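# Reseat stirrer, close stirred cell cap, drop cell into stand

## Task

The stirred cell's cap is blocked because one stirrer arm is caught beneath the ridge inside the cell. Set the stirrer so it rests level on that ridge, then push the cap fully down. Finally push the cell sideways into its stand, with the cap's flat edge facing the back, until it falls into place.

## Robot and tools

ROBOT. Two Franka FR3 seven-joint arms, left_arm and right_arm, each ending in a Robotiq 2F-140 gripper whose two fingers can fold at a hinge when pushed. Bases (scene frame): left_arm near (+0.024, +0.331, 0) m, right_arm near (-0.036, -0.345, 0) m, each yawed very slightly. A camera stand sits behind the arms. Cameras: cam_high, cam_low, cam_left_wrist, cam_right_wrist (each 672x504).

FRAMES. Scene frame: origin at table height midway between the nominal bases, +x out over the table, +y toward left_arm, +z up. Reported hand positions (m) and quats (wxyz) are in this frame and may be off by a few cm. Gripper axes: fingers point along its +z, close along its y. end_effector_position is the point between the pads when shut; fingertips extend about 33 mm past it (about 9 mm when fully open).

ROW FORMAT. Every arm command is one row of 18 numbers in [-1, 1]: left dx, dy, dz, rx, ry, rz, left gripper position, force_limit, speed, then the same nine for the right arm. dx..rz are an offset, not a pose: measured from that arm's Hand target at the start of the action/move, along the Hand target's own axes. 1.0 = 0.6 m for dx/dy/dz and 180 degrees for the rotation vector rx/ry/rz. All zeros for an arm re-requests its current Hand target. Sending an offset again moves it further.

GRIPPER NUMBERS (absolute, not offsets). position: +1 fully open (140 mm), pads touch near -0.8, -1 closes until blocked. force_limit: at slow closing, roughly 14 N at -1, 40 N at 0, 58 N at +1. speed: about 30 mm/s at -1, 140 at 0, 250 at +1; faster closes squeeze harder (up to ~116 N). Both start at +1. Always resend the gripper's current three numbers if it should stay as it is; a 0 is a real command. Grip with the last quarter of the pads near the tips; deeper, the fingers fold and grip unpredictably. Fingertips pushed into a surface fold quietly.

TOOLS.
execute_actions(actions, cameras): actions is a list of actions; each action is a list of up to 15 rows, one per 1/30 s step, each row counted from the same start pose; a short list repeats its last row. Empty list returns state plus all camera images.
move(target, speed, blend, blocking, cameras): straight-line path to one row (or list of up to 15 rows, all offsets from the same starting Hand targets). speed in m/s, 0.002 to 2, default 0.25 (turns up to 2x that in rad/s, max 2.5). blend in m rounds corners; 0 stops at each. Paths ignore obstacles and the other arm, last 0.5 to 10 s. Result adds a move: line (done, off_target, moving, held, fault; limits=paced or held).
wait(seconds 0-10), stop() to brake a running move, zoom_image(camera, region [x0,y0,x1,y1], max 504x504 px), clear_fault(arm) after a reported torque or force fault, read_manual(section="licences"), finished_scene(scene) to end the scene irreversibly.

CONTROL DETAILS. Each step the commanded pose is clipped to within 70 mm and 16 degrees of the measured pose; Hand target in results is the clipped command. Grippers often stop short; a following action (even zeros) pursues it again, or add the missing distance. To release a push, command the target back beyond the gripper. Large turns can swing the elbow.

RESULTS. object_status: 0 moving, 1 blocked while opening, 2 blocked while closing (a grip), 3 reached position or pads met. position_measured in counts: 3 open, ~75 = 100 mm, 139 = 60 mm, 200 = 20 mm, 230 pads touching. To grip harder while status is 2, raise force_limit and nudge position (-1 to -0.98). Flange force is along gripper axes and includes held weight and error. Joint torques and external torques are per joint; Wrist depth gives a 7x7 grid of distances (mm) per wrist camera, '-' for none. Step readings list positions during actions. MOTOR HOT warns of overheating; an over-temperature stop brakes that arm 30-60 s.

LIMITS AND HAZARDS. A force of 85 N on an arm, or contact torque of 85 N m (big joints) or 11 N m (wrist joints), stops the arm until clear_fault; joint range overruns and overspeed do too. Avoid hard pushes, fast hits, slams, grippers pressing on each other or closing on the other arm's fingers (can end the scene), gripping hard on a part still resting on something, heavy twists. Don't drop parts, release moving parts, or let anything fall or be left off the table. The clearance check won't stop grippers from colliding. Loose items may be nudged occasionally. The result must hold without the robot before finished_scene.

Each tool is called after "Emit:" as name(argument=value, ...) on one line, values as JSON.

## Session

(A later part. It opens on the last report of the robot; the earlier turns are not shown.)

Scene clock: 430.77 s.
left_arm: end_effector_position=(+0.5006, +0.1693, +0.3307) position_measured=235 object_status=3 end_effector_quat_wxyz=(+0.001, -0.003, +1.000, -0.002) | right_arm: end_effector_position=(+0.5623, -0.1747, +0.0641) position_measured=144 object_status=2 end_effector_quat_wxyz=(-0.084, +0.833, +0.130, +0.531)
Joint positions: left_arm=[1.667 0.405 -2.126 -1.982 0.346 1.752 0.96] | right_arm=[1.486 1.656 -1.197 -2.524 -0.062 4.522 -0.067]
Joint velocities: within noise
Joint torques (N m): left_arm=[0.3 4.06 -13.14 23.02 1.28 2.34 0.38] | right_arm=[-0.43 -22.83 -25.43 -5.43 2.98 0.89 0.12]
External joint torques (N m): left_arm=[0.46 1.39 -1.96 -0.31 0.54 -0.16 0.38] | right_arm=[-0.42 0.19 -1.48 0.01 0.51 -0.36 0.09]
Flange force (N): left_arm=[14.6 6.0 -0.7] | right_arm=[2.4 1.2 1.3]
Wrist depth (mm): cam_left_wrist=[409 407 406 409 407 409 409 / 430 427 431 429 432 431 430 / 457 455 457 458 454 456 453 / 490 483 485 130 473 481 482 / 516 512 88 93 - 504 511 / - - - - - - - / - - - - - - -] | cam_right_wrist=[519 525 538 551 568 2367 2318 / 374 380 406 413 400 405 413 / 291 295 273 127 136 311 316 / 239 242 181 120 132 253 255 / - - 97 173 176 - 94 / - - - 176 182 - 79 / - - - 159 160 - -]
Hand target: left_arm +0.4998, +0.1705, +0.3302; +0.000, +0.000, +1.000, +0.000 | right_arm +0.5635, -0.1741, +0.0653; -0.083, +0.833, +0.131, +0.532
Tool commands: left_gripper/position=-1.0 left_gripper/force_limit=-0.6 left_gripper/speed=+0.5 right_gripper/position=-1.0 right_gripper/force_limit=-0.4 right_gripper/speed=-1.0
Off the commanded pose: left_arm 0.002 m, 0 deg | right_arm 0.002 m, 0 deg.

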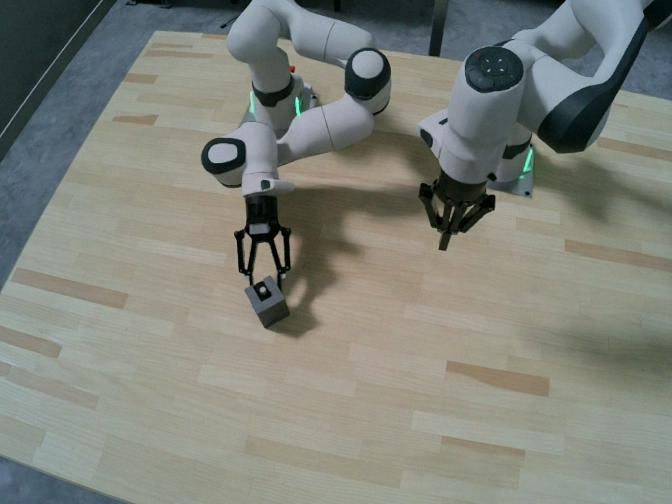

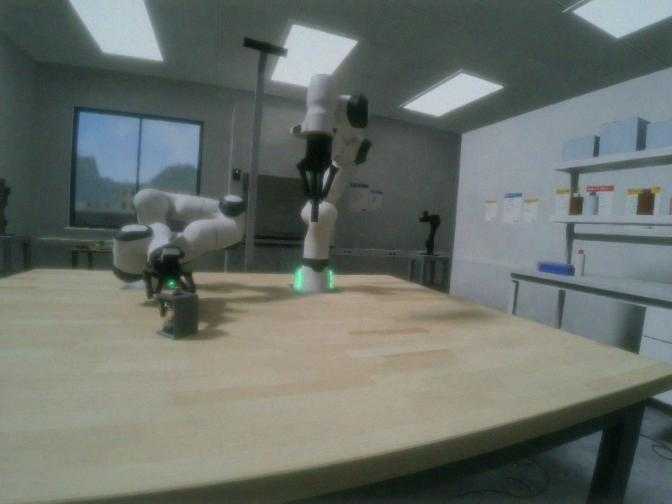

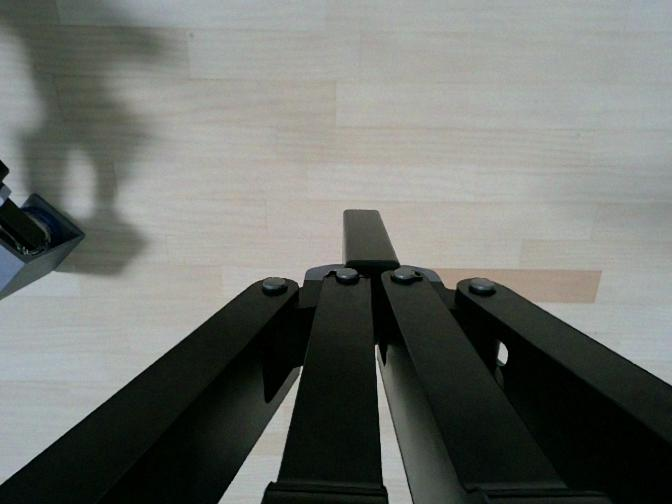

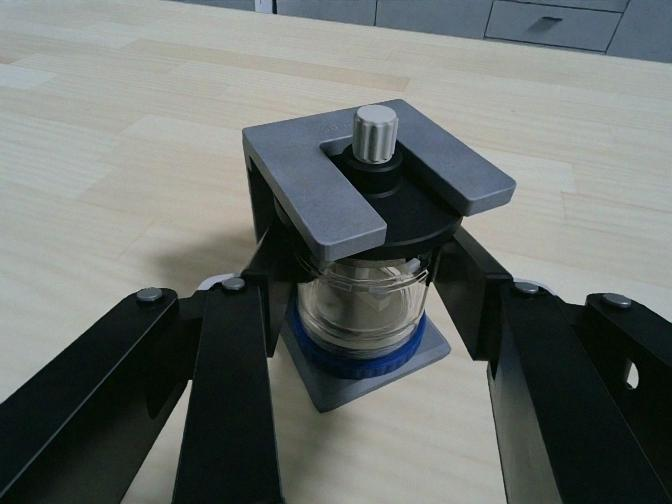

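Emit:
move(target=[0,0,0,0,0,0,-1,-0.6,0.5,0.0028,0.001,0.006,0,0,0,-1,-0.4,-1], speed=0.02, cameras=["cam_right_wrist","cam_high"])

Emit:
zoom_image(camera="cam_right_wrist", region=[230, 80, 530, 290])

Emit:
zoom_image(camera="cam_right_wrist", region=[180, 240, 500, 440])

Scene clock: 433.03 s.
left_arm: end_effector_position=(+0.5006, +0.1693, +0.3307) position_measured=235 object_status=3 end_effector_quat_wxyz=(+0.001, -0.003, +1.000, -0.002) | right_arm: end_effector_position=(+0.5658, -0.1728, +0.0641) position_measured=144 object_status=2 end_effector_quat_wxyz=(-0.084, +0.833, +0.131, +0.531)
Joint positions: left_arm=[1.667 0.405 -2.126 -1.982 0.346 1.752 0.96] | right_arm=[1.481 1.656 -1.201 -2.512 -0.066 4.516 -0.067]
Joint torques (N m): left_arm=[0.31 4.01 -13.12 23.03 1.29 2.34 0.32] | right_arm=[-1.09 -22.96 -25.56 -5.39 3.01 0.93 0.15]
External joint torques (N m): left_arm=[0.12 1.09 -2.27 -0.46 0.52 -0.16 0.32] | right_arm=[-1.13 0.29 -1.43 -0.06 0.52 -0.33 0.12]
Flange force (N): left_arm=[14.6 5.1 -0.6] | right_arm=[2.3 3.4 2.0]
Wrist depth (mm): cam_left_wrist=[409 409 408 408 408 406 408 / 436 432 428 430 429 430 425 / 456 459 453 457 456 453 451 / 486 483 482 130 475 476 482 / 516 510 88 93 - 498 515 / - - - - - - - / - - - - - - -] | cam_right_wrist=[517 530 537 551 569 2444 2342 / 374 380 387 413 400 406 413 / 292 295 273 127 136 311 315 / 240 242 136 113 127 254 255 / - - 97 177 178 - 93 / - - - 175 182 - 79 / - - - 159 160 - -]
Hand target: left_arm +0.4998, +0.1705, +0.3302; +0.000, +0.000, +1.000, +0.000 | right_arm +0.5674, -0.1734, +0.0653; -0.083, +0.833, +0.131, +0.532
Off the commanded pose: left_arm 0.002 m, 0 deg | right_arm 0.002 m, 0 deg.
move: done
Images, in order (width x height): cam_high 672x504, cam_right_wrist 672x504.

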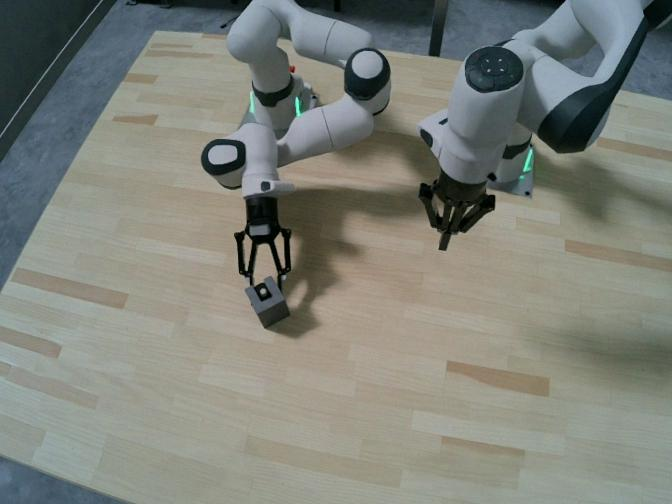

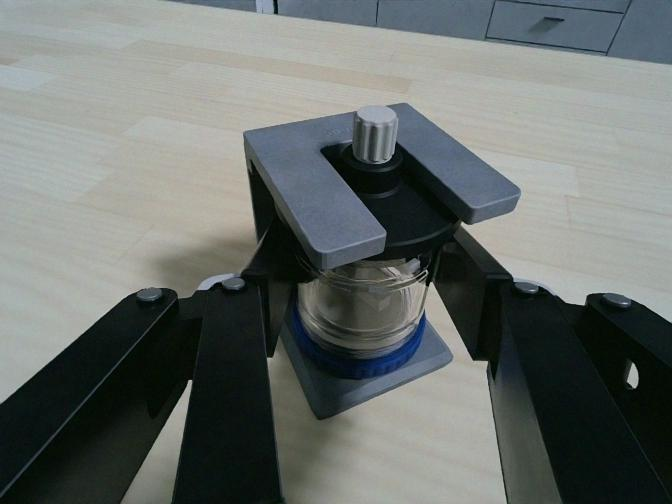

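Scaled by 1.680 from the camera's 672x504 image, which has a finer 960x720 frame.

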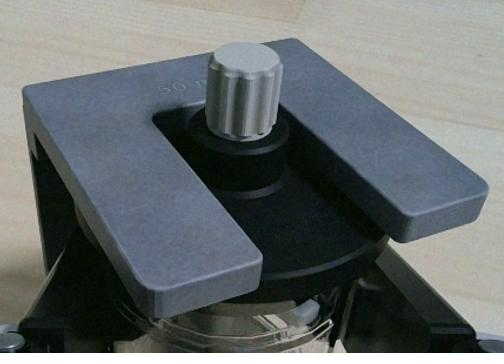

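Scaled by 1.575 from the camera's 672x504 image, which has a finer 960x720 frame.

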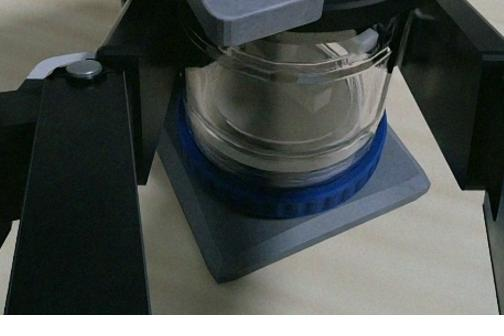

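Emit:
move(target=[0,0,0,0,0,0,-1,-0.6,0.5,0.0021,-0.0005,0.0045,0,0,0,-1,-0.4,-1], speed=0.02)

Emit:
move(target=[0,0,0,0,0,0,-1,-0.6,0.5,-0.00604,0,0.00282,0,0,0,-1,-0.4,-1], speed=0.02, cameras=["cam_right_wrist"])

Emit:
zoom_image(camera="cam_right_wrist", region=[230, 80, 530, 290])

Emit:
zoom_image(camera="cam_right_wrist", region=[180, 240, 500, 440])

Scene clock: 434.20 s.
left_arm: end_effector_position=(+0.5006, +0.1693, +0.3307) position_measured=235 object_status=3 end_effector_quat_wxyz=(+0.001, -0.003, +1.000, -0.002) | right_arm: end_effector_position=(+0.5685, -0.1718, +0.0640) position_measured=144 object_status=2 end_effector_quat_wxyz=(-0.084, +0.833, +0.132, +0.531)
Joint positions: left_arm=[1.667 0.405 -2.126 -1.982 0.346 1.752 0.96] | right_arm=[1.478 1.656 -1.204 -2.504 -0.069 4.511 -0.067]
Joint velocities: left_arm=[within noise] | right_arm=[0 -0.001 0.001 0.001 -0.001 -0.003 0.001]
Joint torques (N m): left_arm=[0.33 4.05 -13.14 23.07 1.27 2.33 0.35] | right_arm=[-0.92 -23.14 -25.72 -5.09 3.07 0.95 0.16]
External joint torques (N m): left_arm=[0.3 1.28 -2.12 -0.4 0.51 -0.18 0.35] | right_arm=[-0.92 0.26 -1.47 0.2 0.57 -0.31 0.13]
Flange force (N): left_arm=[14.8 5.6 -0.7] | right_arm=[2.3 3.0 2.5]
Wrist depth (mm): cam_left_wrist=[409 409 406 409 404 404 405 / 433 430 432 428 427 429 428 / 456 453 458 452 458 452 456 / 481 482 486 130 480 482 483 / 513 507 88 93 - - 515 / - - - - - - - / - - - - - - -] | cam_right_wrist=[517 525 538 548 562 2392 2318 / 372 377 384 414 401 404 410 / 290 296 273 127 135 311 314 / 239 242 135 112 127 253 255 / - - 97 177 176 - 93 / - - - 172 180 - 79 / - - - 159 160 - -]
Hand target: left_arm +0.4998, +0.1705, +0.3302; +0.000, +0.000, +1.000, +0.000 | right_arm +0.5702, -0.1722, +0.0654; -0.083, +0.833, +0.131, +0.532
Off the commanded pose: left_arm 0.002 m, 0 deg | right_arm 0.002 m, 0 deg.
move: done

Scene clock: 434.93 s.
left_arm: end_effector_position=(+0.5006, +0.1693, +0.3307) position_measured=235 object_status=3 end_effector_quat_wxyz=(+0.001, -0.003, +1.000, -0.002) | right_arm: end_effector_position=(+0.5687, -0.1709, +0.0615) position_measured=144 object_status=2 end_effector_quat_wxyz=(-0.085, +0.833, +0.132, +0.530)
Joint positions: left_arm=[1.667 0.405 -2.126 -1.982 0.346 1.752 0.96] | right_arm=[1.477 1.658 -1.199 -2.499 -0.065 4.509 -0.067]
Joint torques (N m): left_arm=[0.3 4.06 -13.09 23.03 1.28 2.33 0.38] | right_arm=[-1.07 -21.94 -23.71 -5.14 3.16 0.7 0.09]
External joint torques (N m): left_arm=[0.2 1.23 -2.15 -0.44 0.51 -0.17 0.38] | right_arm=[-1.07 1.46 0.5 0.2 0.67 -0.56 0.07]
Flange force (N): left_arm=[14.5 5.4 -0.6] | right_arm=[-4.5 3.3 3.9]
Wrist depth (mm): cam_left_wrist=[408 410 406 405 409 406 406 / 433 430 429 429 429 430 428 / 456 456 453 456 454 450 452 / 486 485 480 130 474 480 481 / 517 511 88 93 - 499 513 / - - - - - - - / - - - - - - -] | cam_right_wrist=[509 518 529 541 554 2418 2271 / 370 373 380 408 393 397 401 / 286 290 269 122 131 306 309 / 236 238 231 120 131 248 250 / - - 97 177 173 - 93 / - - - 172 177 - 79 / - - - 157 158 - -]
Hand target: left_arm +0.4998, +0.1705, +0.3302; +0.000, +0.000, +1.000, +0.000 | right_arm +0.5702, -0.1722, +0.0614; -0.083, +0.833, +0.131, +0.532
Off the commanded pose: left_arm 0.002 m, 0 deg | right_arm 0.002 m, 0 deg.
move: done
Images, in order (width x height): cam_right_wrist 672x504.

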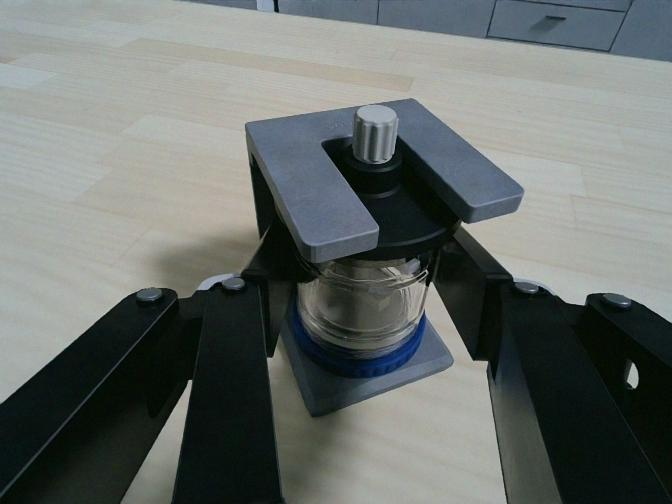

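Scaled by 1.680 from the camera's 672x504 image, which has a finer 960x720 frame.

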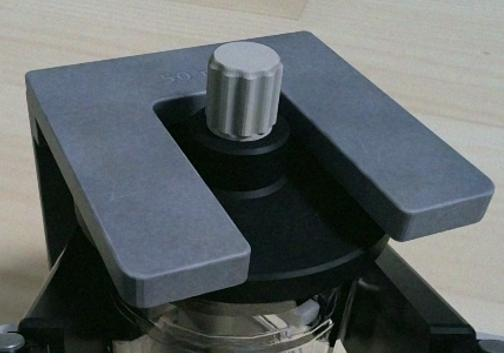

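Scaled by 1.575 from the camera's 672x504 image, which has a finer 960x720 frame.

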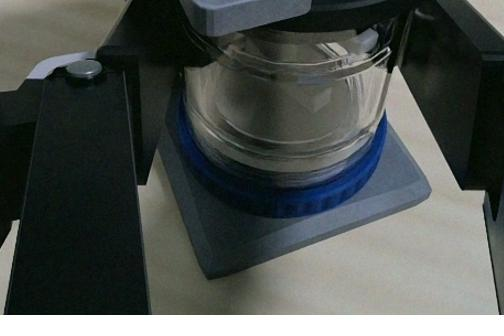

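Emit:
move(target=[[0,0,0,0,0,0,-1,-0.6,0.5,0.0045,0,-0.0021,0,0,0,-1,-0.4,-1],[0,0,0,0,0,0,-1,-0.6,0.5,0.0066,-0.0005,0.0024,0,0,0,-1,-0.4,-1],[0,0,0,0,0,0,-1,-0.6,0.5,0.0006,-0.0005,0.0051,0,0,0,-1,-0.4,-1]], speed=0.02, cameras=["cam_right_wrist"])

Emit:
zoom_image(camera="cam_right_wrist", region=[230, 80, 530, 290])

Emit:
zoom_image(camera="cam_right_wrist", region=[180, 240, 500, 440])

Scene clock: 436.93 s.
left_arm: end_effector_position=(+0.5006, +0.1693, +0.3307) position_measured=235 object_status=3 end_effector_quat_wxyz=(+0.001, -0.003, +1.000, -0.002) | right_arm: end_effector_position=(+0.5717, -0.1698, +0.0614) position_measured=144 object_status=2 end_effector_quat_wxyz=(-0.085, +0.833, +0.131, +0.531)
Joint positions: left_arm=[1.667 0.405 -2.126 -1.982 0.346 1.752 0.96] | right_arm=[1.473 1.659 -1.2 -2.49 -0.065 4.503 -0.067]
Joint torques (N m): left_arm=[0.32 4.03 -13.11 23.03 1.29 2.34 0.37] | right_arm=[-0.96 -22.09 -23.11 -5.03 2.89 0.69 0.12]
External joint torques (N m): left_arm=[0.44 1.38 -1.99 -0.33 0.54 -0.16 0.37] | right_arm=[-0.98 1.46 1.23 0.24 0.39 -0.57 0.1]
Flange force (N): left_arm=[14.7 5.9 -0.7] | right_arm=[-5.6 2.8 3.9]
Wrist depth (mm): cam_left_wrist=[408 408 406 406 409 406 406 / 431 429 432 430 430 425 430 / 457 457 456 455 451 455 453 / 474 487 485 130 476 480 482 / 515 510 88 93 - 500 512 / - - - - - - - / - - - - - - -] | cam_right_wrist=[511 518 530 542 552 2392 2249 / 369 372 380 408 396 399 406 / 288 290 270 122 131 306 311 / 236 238 231 120 132 249 251 / - - 97 177 173 - 93 / - - - 172 174 - 79 / - - - 156 157 - -]
Hand target: left_arm +0.4998, +0.1705, +0.3302; +0.000, +0.000, +1.000, +0.000 | right_arm +0.5729, -0.1710, +0.0604; -0.083, +0.833, +0.131, +0.532
Off the commanded pose: left_arm 0.002 m, 0 deg | right_arm 0.002 m, 0 deg.
move: done
Images, in order (width x height): cam_right_wrist 672x504.

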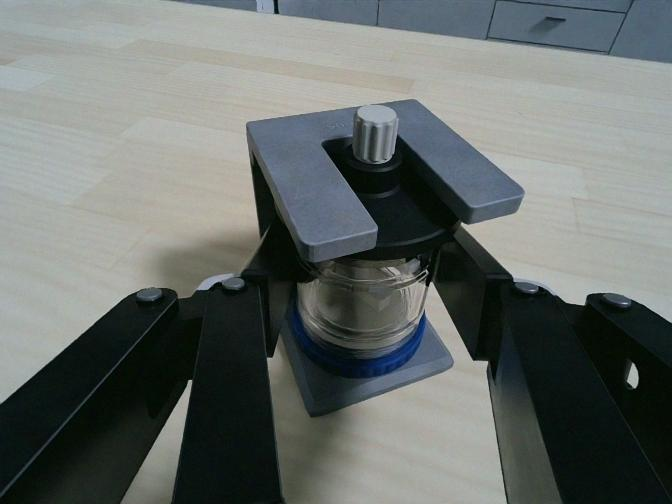

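Scaled by 1.680 from the camera's 672x504 image, which has a finer 960x720 frame.

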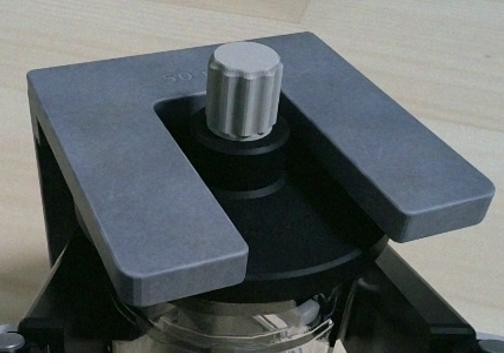

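Scaled by 1.575 from the camera's 672x504 image, which has a finer 960x720 frame.

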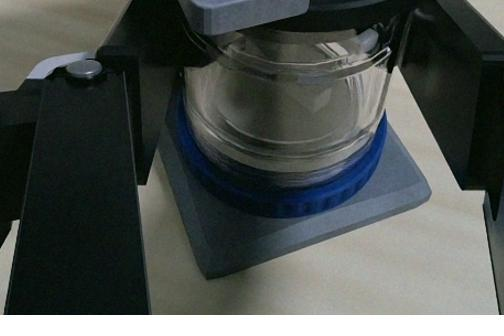

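Emit:
move(target=[[0,0,0,0,0,0,-1,-0.6,0.5,0.0021,0,0.0045,0,0,0,-1,-0.4,-1],[0,0,0,0,0,0,-1,-0.6,0.5,0.0021,-0.006,0.0045,0,0,0,-1,-0.4,-1],[0,0,0,0,0,0,-1,-0.6,0.5,0.0021,0.005,0.0045,0,0,0,-1,-0.4,-1],[0,0,0,0,0,0,-1,-0.6,0.5,0,0,0,0,0,0,-1,-0.4,-1]], speed=0.02, cameras=["cam_right_wrist"])

Emit:
zoom_image(camera="cam_right_wrist", region=[230, 80, 530, 290])

Emit:
zoom_image(camera="cam_right_wrist", region=[180, 240, 500, 440])

Scene clock: 439.90 s.
left_arm: end_effector_position=(+0.5006, +0.1693, +0.3307) position_measured=235 object_status=3 end_effector_quat_wxyz=(+0.001, -0.003, +1.000, -0.002) | right_arm: end_effector_position=(+0.5740, -0.1713, +0.0614) position_measured=144 object_status=2 end_effector_quat_wxyz=(-0.083, +0.833, +0.130, +0.532)
Joint positions: left_arm=[1.667 0.405 -2.126 -1.982 0.346 1.752 0.96] | right_arm=[1.47 1.66 -1.201 -2.486 -0.063 4.498 -0.067]
Joint torques (N m): left_arm=[0.28 4.05 -13.11 23.02 1.27 2.34 0.35] | right_arm=[0.47 -22.57 -22.75 -5.91 2.61 1.2 0.1]
External joint torques (N m): left_arm=[0.19 1.19 -2.17 -0.45 0.52 -0.17 0.35] | right_arm=[0.54 1.02 1.66 -0.6 0.09 -0.03 0.07]
Flange force (N): left_arm=[14.5 5.3 -0.6] | right_arm=[-6.0 -1.9 -2.0]
Wrist depth (mm): cam_left_wrist=[410 408 406 407 408 406 408 / 430 430 428 430 430 430 429 / 454 454 455 454 452 455 455 / 470 486 480 130 476 481 482 / 520 507 88 93 - 500 512 / - - - - - - - / - - - - - - -] | cam_right_wrist=[509 522 533 547 562 2342 2226 / 368 372 399 410 395 399 408 / 287 291 281 122 131 308 310 / 235 238 231 173 131 250 252 / - - 97 177 174 - 93 / - - - 172 177 - 79 / - - - 156 157 - -]
Hand target: left_arm +0.4998, +0.1705, +0.3302; +0.000, +0.000, +1.000, +0.000 | right_arm +0.5729, -0.1710, +0.0604; -0.083, +0.833, +0.131, +0.532
Off the commanded pose: left_arm 0.002 m, 0 deg | right_arm 0.002 m, 0 deg.
move: done
Images, in order (width x height): cam_right_wrist 672x504.

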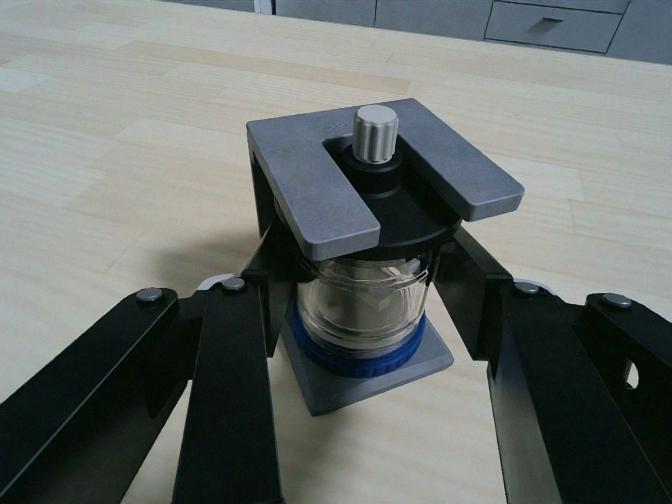

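Scaled by 1.680 from the camera's 672x504 image, which has a finer 960x720 frame.

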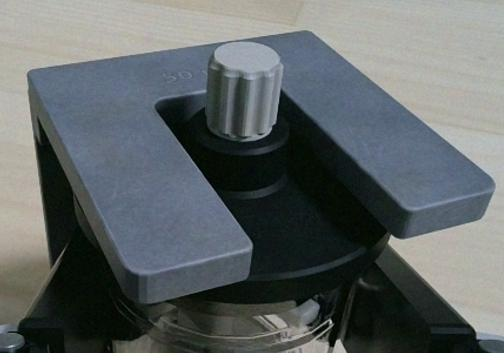

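Scaled by 1.575 from the camera's 672x504 image, which has a finer 960x720 frame.

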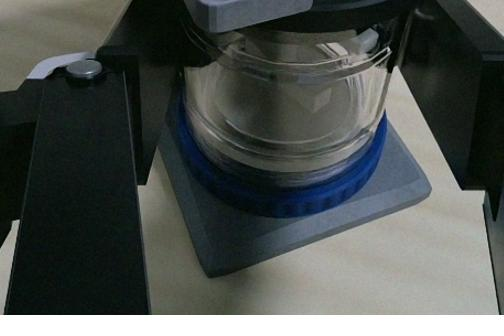

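Emit:
zoom_image(camera="cam_right_wrist", region=[230, 200, 330, 300])

Emit:
zoom_image(camera="cam_right_wrist", region=[320, 100, 420, 200])

Scaled by 5.040 from the camera's 672x504 image, which has a finer 960x720 frame.

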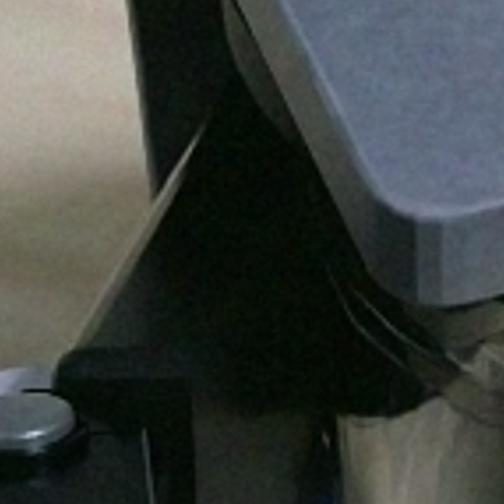

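Scaled by 5.040 from the camera's 672x504 image, which has a finer 960x720 frame.

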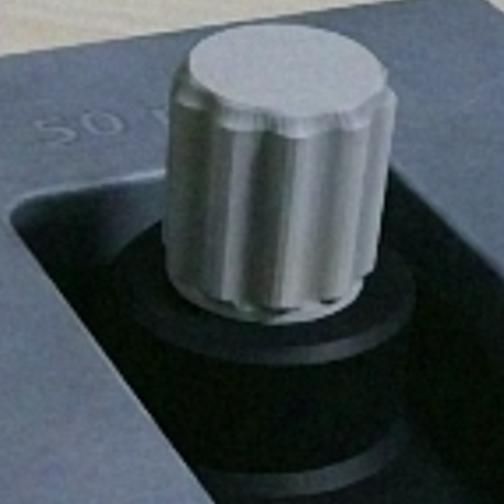

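Emit:
move(target=[[0,0,0,0,0,0,-1,-0.6,0.5,0.0045,0,-0.0021,0,0,0,-1,-0.4,-1],[0,0,0,0,0,0,-1,-0.6,0.5,0.0087,-0.002,0.0069,0,0,0,-1,-0.4,-1]], speed=0.02)

Emit:
move(target=[[0,0,0,0,0,0,-1,-0.6,0.5,-0.0062,0,0.002,0,0,0,-1,-0.4,-1],[0,0,0,0,0,0,-1,-0.6,0.5,-0.0052,0.0063,0.004,0,0,0,-1,-0.4,-1]], speed=0.01, cameras=["cam_right_wrist"])

Emit:
zoom_image(camera="cam_right_wrist", region=[230, 80, 530, 290])

Scene clock: 447.67 s.
left_arm: end_effector_position=(+0.5006, +0.1693, +0.3307) position_measured=235 object_status=3 end_effector_quat_wxyz=(+0.001, -0.003, +1.000, -0.002) | right_arm: end_effector_position=(+0.5765, -0.1680, +0.0617) position_measured=144 object_status=2 end_effector_quat_wxyz=(-0.083, +0.833, +0.133, +0.531)
Joint positions: left_arm=[1.667 0.405 -2.126 -1.982 0.346 1.752 0.96] | right_arm=[1.47 1.66 -1.208 -2.476 -0.073 4.491 -0.067]
Joint velocities: left_arm=[within noise] | right_arm=[0.001 0 -0.001 0.001 -0.002 -0.004 0]
Joint torques (N m): left_arm=[0.31 4 -13.13 23.01 1.28 2.33 0.37] | right_arm=[-1.13 -24.16 -25.92 -5.06 2.92 0.76 0.21]
External joint torques (N m): left_arm=[0.47 1.35 -1.94 -0.39 0.53 -0.17 0.37] | right_arm=[-1.15 -0.35 -1.36 0.09 0.4 -0.48 0.18]
Flange force (N): left_arm=[14.6 5.9 -0.5] | right_arm=[3.3 2.6 2.5]
Wrist depth (mm): cam_left_wrist=[410 412 409 406 407 407 409 / 434 430 429 431 430 428 430 / 457 452 457 456 455 457 451 / 466 485 484 130 469 479 482 / 518 503 88 93 - 497 510 / - - - - - - - / - - - - - - -] | cam_right_wrist=[504 516 528 508 555 2392 2294 / 366 370 380 410 394 399 409 / 286 289 280 122 131 308 312 / 235 238 249 109 138 250 252 / - - 97 177 178 - 93 / - - - 172 178 - 79 / - - - 156 158 - -]
Hand target: left_arm +0.4998, +0.1705, +0.3302; +0.000, +0.000, +1.000, +0.000 | right_arm +0.5782, -0.1681, +0.0634; -0.083, +0.833, +0.131, +0.532
Off the commanded pose: left_arm 0.002 m, 0 deg | right_arm 0.002 m, 0 deg.
move: done

Scene clock: 449.07 s.
left_arm: end_effector_position=(+0.5006, +0.1693, +0.3307) position_measured=235 object_status=3 end_effector_quat_wxyz=(+0.001, -0.003, +1.000, -0.002) | right_arm: end_effector_position=(+0.5799, -0.1696, +0.0614) position_measured=144 object_status=2 end_effector_quat_wxyz=(-0.085, +0.832, +0.130, +0.533)
Joint positions: left_arm=[1.667 0.405 -2.126 -1.982 0.346 1.752 0.96] | right_arm=[1.457 1.66 -1.205 -2.465 -0.066 4.492 -0.067]
Joint torques (N m): left_arm=[0.28 4.04 -13.12 22.99 1.28 2.33 0.37] | right_arm=[-1.81 -22.06 -23.38 -5.32 1.99 0.75 0.02]
External joint torques (N m): left_arm=[0.23 1.22 -2.13 -0.49 0.52 -0.18 0.37] | right_arm=[-1.86 2.01 1.31 -0.21 -0.56 -0.5 -0.01]
Flange force (N): left_arm=[14.7 5.5 -0.5] | right_arm=[-3.6 5.7 3.7]
Wrist depth (mm): cam_left_wrist=[407 408 408 407 408 405 408 / 431 430 432 430 432 430 434 / 457 455 453 455 455 453 455 / 465 485 476 130 476 481 484 / 515 507 88 93 - 496 511 / - - - - - - - / - - - - - - -] | cam_right_wrist=[518 525 541 542 564 2342 2392 / 370 374 384 413 394 400 405 / 289 292 271 122 132 321 310 / 237 239 232 108 131 249 250 / - - 97 173 178 - 93 / - - - 172 176 - 79 / - - - 156 157 - -]
Hand target: left_arm +0.4998, +0.1705, +0.3302; +0.000, +0.000, +1.000, +0.000 | right_arm +0.5802, -0.1714, +0.0595; -0.083, +0.833, +0.131, +0.532
Off the commanded pose: left_arm 0.002 m, 0 deg | right_arm 0.003 m, 0 deg.
move: done
Images, in order (width x height): cam_right_wrist 672x504.

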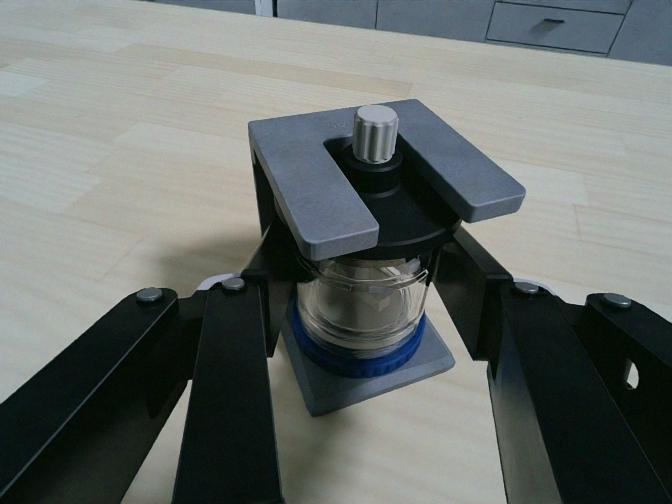

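Scaled by 1.680 from the camera's 672x504 image, which has a finer 960x720 frame.

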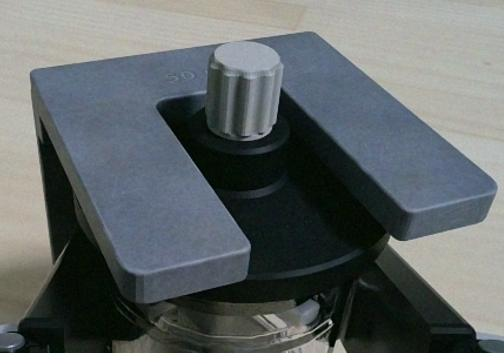

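Emit:
move(target=[0,0,0,0,0,0,-1,-0.6,0.5,-0.006,-0.002,0.0028,0,0,0,-1,-0.4,-1], speed=0.02)

Emit:
move(target=[[0,0,0,0,0,0,-1,-0.6,0.5,0.0014,0,0.003,0,0,0,-1,-0.4,-1],[0,0,0,0,0,0,-1,-0.6,0.5,-0.0014,0,-0.003,0,0,0,-1,-0.4,-1],[0,0,0,0,0,0,-1,-0.6,0.5,0,0,0,0,0,0,-1,-0.4,-1]], speed=0.02, cameras=["cam_right_wrist","cam_low"])

Emit:
zoom_image(camera="cam_low", region=[140, 270, 220, 350])

Scene clock: 450.13 s.
left_arm: end_effector_position=(+0.5006, +0.1693, +0.3307) position_measured=235 object_status=3 end_effector_quat_wxyz=(+0.001, -0.003, +1.000, -0.002) | right_arm: end_effector_position=(+0.5805, -0.1694, +0.0612) position_measured=144 object_status=2 end_effector_quat_wxyz=(-0.086, +0.830, +0.130, +0.535)
Joint positions: left_arm=[1.667 0.405 -2.126 -1.982 0.346 1.752 0.96] | right_arm=[1.457 1.664 -1.201 -2.463 -0.054 4.493 -0.067]
Joint torques (N m): left_arm=[0.28 4.05 -13.11 23.05 1.29 2.33 0.37] | right_arm=[-0.49 -21.53 -20.92 -4.52 1.53 0.57 -0.02]
External joint torques (N m): left_arm=[0.23 1.3 -2.13 -0.41 0.52 -0.18 0.37] | right_arm=[-0.51 2.5 3.78 0.66 -1.02 -0.66 -0.05]
Flange force (N): left_arm=[14.7 5.6 -0.6] | right_arm=[-9.4 1.7 5.2]
Wrist depth (mm): cam_left_wrist=[409 409 407 409 406 407 407 / 433 429 430 429 431 430 430 / 454 458 457 455 455 455 451 / 475 480 479 130 474 480 483 / 511 510 88 93 - 502 515 / - - - - - - - / - - - - - - -] | cam_right_wrist=[524 533 546 557 2444 2367 2367 / 375 379 388 416 399 402 410 / 289 294 272 117 132 308 310 / 238 240 232 120 132 250 250 / - - 97 177 176 - 93 / - - - 171 176 - 79 / - - - 156 156 - -]
Hand target: left_arm +0.4998, +0.1705, +0.3302; +0.000, +0.000, +1.000, +0.000 | right_arm +0.5798, -0.1703, +0.0556; -0.083, +0.833, +0.131, +0.532
Off the commanded pose: left_arm 0.002 m, 0 deg | right_arm 0.006 m, 1 deg.
move: off_target (right_arm)

Scene clock: 451.60 s.
left_arm: end_effector_position=(+0.5006, +0.1693, +0.3307) position_measured=235 object_status=3 end_effector_quat_wxyz=(+0.001, -0.003, +1.000, -0.002) | right_arm: end_effector_position=(+0.5807, -0.1688, +0.0611) position_measured=144 object_status=2 end_effector_quat_wxyz=(-0.086, +0.830, +0.129, +0.536)
Joint positions: left_arm=[1.667 0.405 -2.126 -1.982 0.346 1.752 0.96] | right_arm=[1.459 1.664 -1.199 -2.463 -0.051 4.49 -0.067]
Joint torques (N m): left_arm=[0.31 3.99 -13.09 23.06 1.28 2.34 0.32] | right_arm=[-0.98 -21.25 -21.36 -4.61 0.95 0.67 -0.03]
External joint torques (N m): left_arm=[0.3 1.21 -2.04 -0.41 0.53 -0.17 0.32] | right_arm=[-0.87 2.69 3.24 0.69 -1.59 -0.55 -0.05]
Flange force (N): left_arm=[14.4 5.4 -0.5] | right_arm=[-6.5 3.6 5.6]
Wrist depth (mm): cam_left_wrist=[409 409 406 406 404 407 407 / 430 430 430 436 430 428 429 / 457 453 456 453 455 455 452 / 467 485 482 130 476 480 478 / 515 509 88 93 - 498 512 / - - - - - - - / - - - - - - -] | cam_right_wrist=[527 534 550 557 2526 2392 2271 / 375 380 388 416 421 405 411 / 290 294 284 117 137 308 313 / 237 239 232 120 132 249 251 / - - 97 177 176 - 93 / - - - 171 175 - 79 / - - - 155 156 - -]
Hand target: left_arm +0.4998, +0.1705, +0.3302; +0.000, +0.000, +1.000, +0.000 | right_arm +0.5798, -0.1703, +0.0556; -0.083, +0.833, +0.131, +0.532
Off the commanded pose: left_arm 0.002 m, 0 deg | right_arm 0.006 m, 1 deg.
move: off_target (right_arm)
Images, in order (width x height): cam_low 672x504, cam_right_wrist 672x504.

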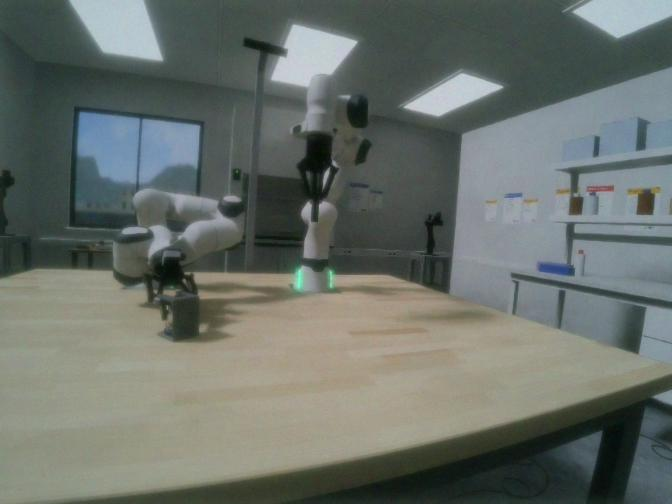

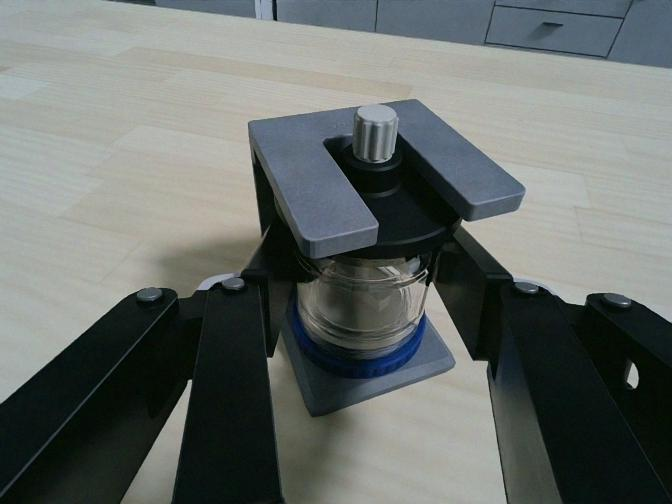

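Scaled by 6.300 from the camera's 672x504 image, which has a finer 960x720 frame.

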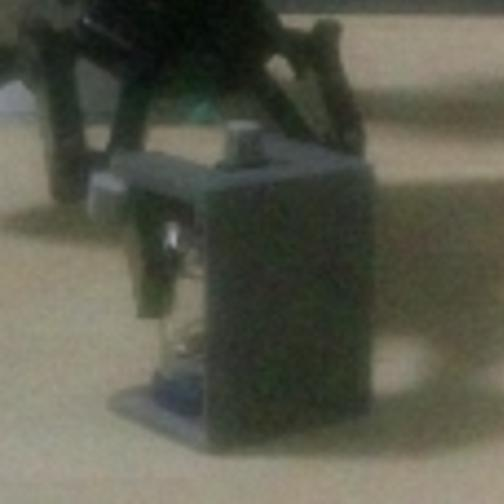

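Emit:
move(target=[[0,0,0,0,0,0,-1,-0.6,0.5,0.0128,0,-0.006,0,0,0,-1,-0.4,-1],[0,0,0,0,0,0,-1,-0.6,0.5,0.0149,-0.0015,-0.0013,0,0,0,-1,-0.4,-1]], speed=0.02, cameras=["cam_right_wrist"])

Emit:
zoom_image(camera="cam_right_wrist", region=[230, 80, 530, 290])

Emit:
zoom_image(camera="cam_right_wrist", region=[180, 240, 500, 440])

Scene clock: 454.23 s.
left_arm: end_effector_position=(+0.5006, +0.1693, +0.3307) position_measured=235 object_status=3 end_effector_quat_wxyz=(+0.001, -0.003, +1.000, -0.002) | right_arm: end_effector_position=(+0.5808, -0.1692, +0.0619) position_measured=144 object_status=2 end_effector_quat_wxyz=(-0.082, +0.833, +0.133, +0.531)
Joint positions: left_arm=[1.667 0.405 -2.126 -1.982 0.346 1.752 0.96] | right_arm=[1.459 1.66 -1.213 -2.464 -0.08 4.488 -0.067]
Joint velocities: left_arm=[within noise] | right_arm=[0 -0.001 0 0 -0.004 -0.002 0.002]
Joint torques (N m): left_arm=[0.27 4.04 -13.1 23 1.27 2.34 0.34] | right_arm=[-0.74 -24.44 -26.34 -4.96 3.08 0.89 0.13]
External joint torques (N m): left_arm=[0.2 1.19 -2.15 -0.46 0.52 -0.17 0.34] | right_arm=[-0.62 -0.46 -1.58 0.15 0.54 -0.34 0.1]
Flange force (N): left_arm=[14.5 5.3 -0.5] | right_arm=[3.3 1.3 1.7]
Wrist depth (mm): cam_left_wrist=[410 407 408 407 409 406 408 / 430 432 430 430 428 429 430 / 457 456 457 458 456 454 454 / 472 485 485 130 475 481 480 / 513 509 88 93 - 500 512 / - - - - - - - / - - - - - - -] | cam_right_wrist=[501 513 528 541 558 2392 2249 / 364 369 382 406 393 402 408 / 285 289 280 122 132 308 312 / 236 238 232 120 131 251 252 / - - 97 178 174 - 93 / - - - 173 179 - 79 / - - - 157 158 - -]
Hand target: left_arm +0.4998, +0.1705, +0.3302; +0.000, +0.000, +1.000, +0.000 | right_arm +0.5824, -0.1685, +0.0640; -0.083, +0.833, +0.131, +0.532
Off the commanded pose: left_arm 0.002 m, 0 deg | right_arm 0.003 m, 0 deg.
move: done
Images, in order (width x height): cam_right_wrist 672x504.

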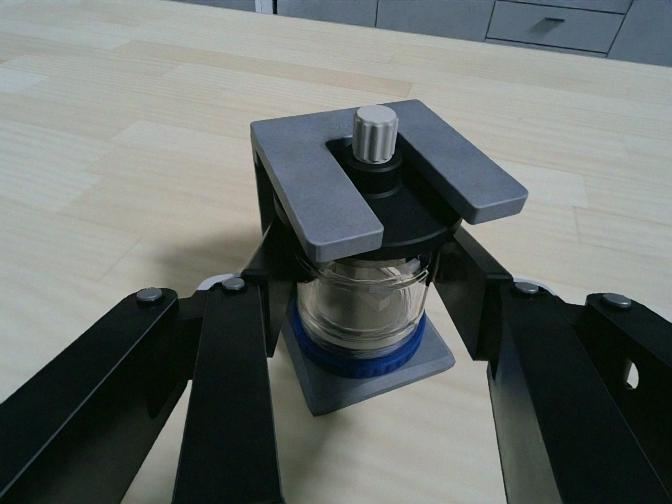

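Scaled by 1.680 from the camera's 672x504 image, which has a finer 960x720 frame.

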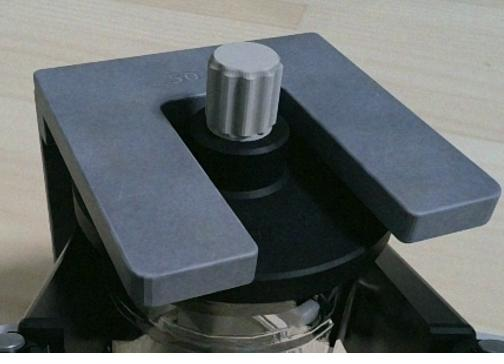

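Scaled by 1.575 from the camera's 672x504 image, which has a finer 960x720 frame.

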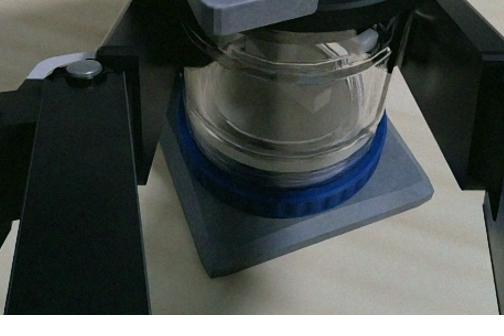

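Emit:
move(target=[[0,0,0,0,0,0,-1,-0.6,0.5,-0.0015,0,0.0007,0,0,0,-1,-0.4,-1],[0,0,0,0,0,0,-1,-0.6,0.5,0.0006,-0.001,0.0052,0,0,0,-1,-0.4,-1]], speed=0.04, cameras=["cam_right_wrist"])

Emit:
zoom_image(camera="cam_right_wrist", region=[230, 80, 530, 290])

Scene clock: 455.57 s.
left_arm: end_effector_position=(+0.5006, +0.1693, +0.3307) position_measured=235 object_status=3 end_effector_quat_wxyz=(+0.001, -0.003, +1.000, -0.002) | right_arm: end_effector_position=(+0.5835, -0.1669, +0.0618) position_measured=144 object_status=2 end_effector_quat_wxyz=(-0.083, +0.833, +0.133, +0.531)
Joint positions: left_arm=[1.667 0.405 -2.126 -1.982 0.346 1.752 0.96] | right_arm=[1.457 1.659 -1.215 -2.454 -0.08 4.482 -0.067]
Joint velocities: left_arm=[within noise] | right_arm=[-0.001 -0.001 -0.001 0.002 0.001 -0.003 0]
Joint torques (N m): left_arm=[0.34 4.03 -13.08 23.03 1.28 2.33 0.36] | right_arm=[-1.12 -24.19 -25.69 -5.13 2.92 0.76 0.21]
External joint torques (N m): left_arm=[0.33 1.21 -2.03 -0.49 0.52 -0.19 0.36] | right_arm=[-1.16 0.08 -0.72 -0.18 0.35 -0.49 0.18]
Flange force (N): left_arm=[14.5 5.6 -0.4] | right_arm=[1.3 2.4 1.9]
Wrist depth (mm): cam_left_wrist=[408 410 408 405 409 405 406 / 432 430 431 430 430 429 431 / 457 456 454 453 456 452 449 / 468 486 482 130 478 481 484 / 517 506 88 93 - 500 511 / - - - - - - - / - - - - - - -] | cam_right_wrist=[505 517 530 538 2444 2418 2249 / 366 372 380 407 395 400 409 / 286 290 279 122 131 308 312 / 235 238 230 109 132 250 252 / - - 97 177 176 - 93 / - - - 173 178 - 79 / - - - 156 158 - -]
Hand target: left_arm +0.4998, +0.1705, +0.3302; +0.000, +0.000, +1.000, +0.000 | right_arm +0.5851, -0.1670, +0.0630; -0.083, +0.833, +0.131, +0.532
Off the commanded pose: left_arm 0.002 m, 0 deg | right_arm 0.002 m, 0 deg.
move: done
Images, in order (width x height): cam_right_wrist 672x504.

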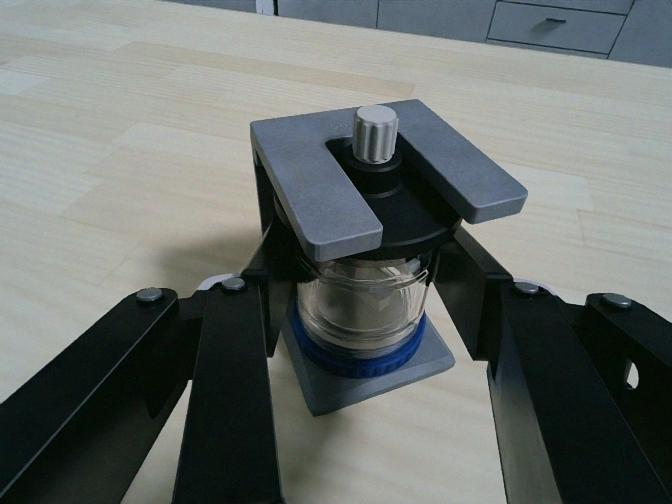

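Scaled by 1.680 from the camera's 672x504 image, which has a finer 960x720 frame.

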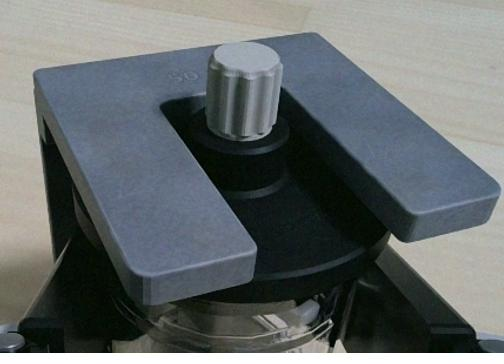

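Emit:
move(target=[[-0.267,-0.476,0.0,0,0,0,-1,-0.6,0.5,0,0,0,0,0,0,-1,-0.4,-1],[-0.267,-0.476,0.15,0,0,0,-1,-0.6,0.5,0,0,0,0,0,0,-1,-0.4,-1]], speed=0.2, blend=0.03, cameras=["cam_high","cam_low","cam_left_wrist","cam_right_wrist"])

Scene clock: 458.97 s.
left_arm: end_effector_position=(+0.6587, -0.1159, +0.2387) position_measured=235 object_status=3 end_effector_quat_wxyz=(+0.006, +0.004, +1.000, -0.006) | right_arm: end_effector_position=(+0.5836, -0.1669, +0.0618) position_measured=144 object_status=2 end_effector_quat_wxyz=(-0.083, +0.833, +0.133, +0.531)
Joint positions: left_arm=[2.362 -1.044 -2.405 -0.503 -0.63 1.455 1.089] | right_arm=[1.457 1.659 -1.215 -2.454 -0.08 4.481 -0.067]
Joint velocities: left_arm=[0.002 0.001 0 -0.001 0 0 -0.007] | right_arm=[within noise]
Joint torques (N m): left_arm=[0.68 55.76 7.74 19.08 1.33 2.62 -0.16] | right_arm=[-1.11 -24.24 -25.64 -4.87 2.93 0.75 0.21]
External joint torques (N m): left_arm=[0.53 -0.07 -1.26 0.5 0.55 0.09 -0.16] | right_arm=[-1.2 0.03 -0.73 0.07 0.38 -0.5 0.19]
Flange force (N): left_arm=[0.0 0.0 0.0] | right_arm=[1.3 2.7 2.8]
Wrist depth (mm): cam_left_wrist=[332 260 322 329 329 329 327 / 348 348 - 347 347 346 348 / 373 371 369 367 366 366 370 / 397 396 393 147 388 392 392 / 422 420 88 93 - - 420 / - - - - - - - / - - - - - - -] | cam_right_wrist=[501 512 529 544 2367 2418 2342 / 366 371 380 408 396 400 409 / 285 290 279 122 131 307 313 / 234 238 230 120 132 250 252 / - - 97 177 176 - 93 / - - - 172 178 - 79 / - - - 156 158 - -]
Hand target: left_arm +0.6600, -0.1151, +0.2403; +0.000, +0.000, +1.000, +0.000 | right_arm +0.5851, -0.1670, +0.0630; -0.083, +0.833, +0.131, +0.532
Off the commanded pose: left_arm 0.002 m, 1 deg | right_arm 0.002 m, 0 deg.
elbow stopped short (left arm): the move would have taken joint 4 (elbow) straighter than the controller allows.
move: done

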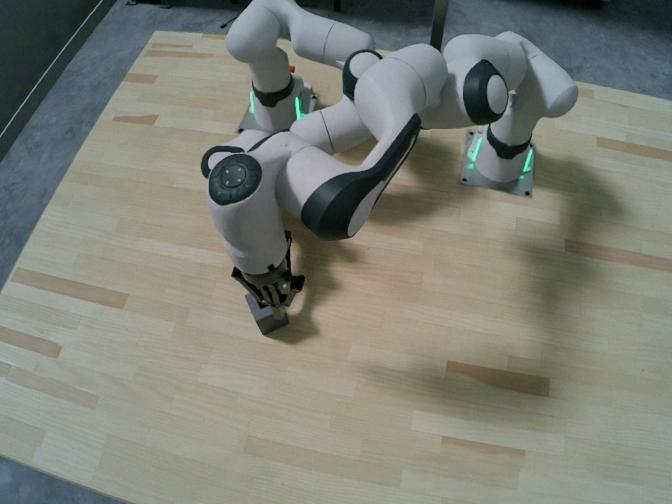

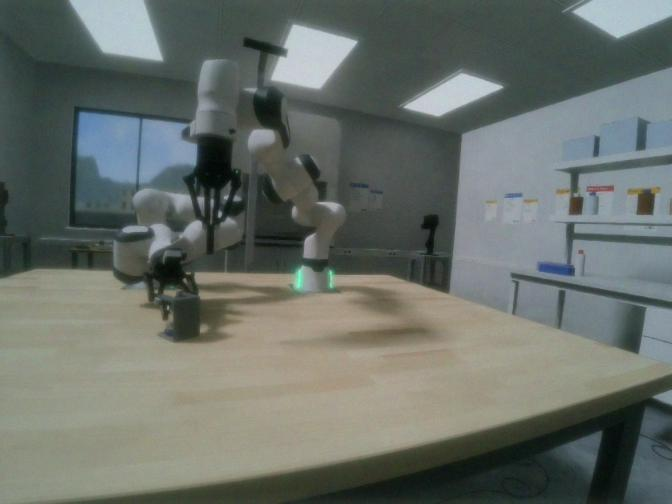

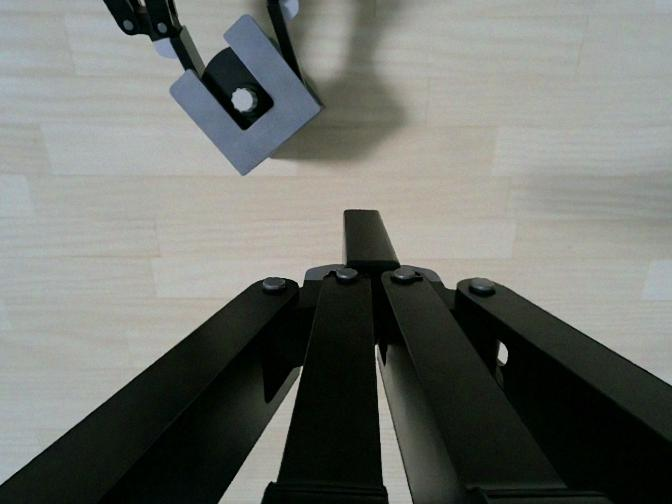

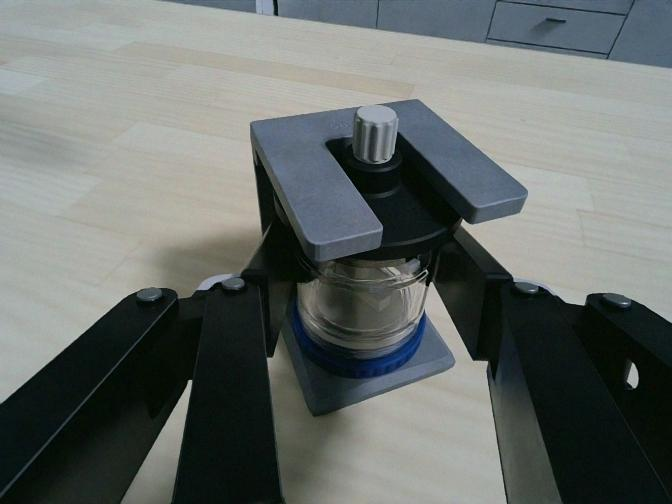

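Great top view.

Emit:
zoom_image(camera="cam_left_wrist", region=[150, 0, 340, 190])

Scaled by 2.653 from the camera's 672x504 image, which has a finer 960x720 frame.

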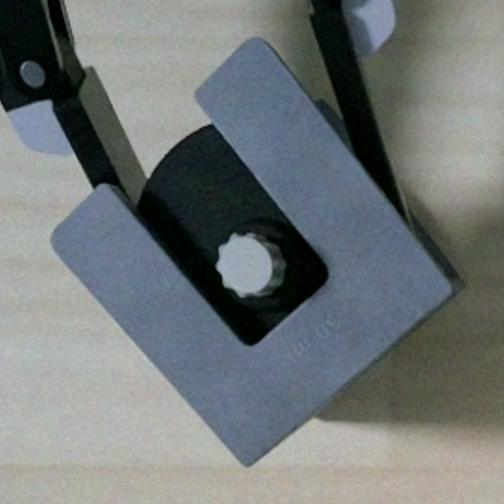

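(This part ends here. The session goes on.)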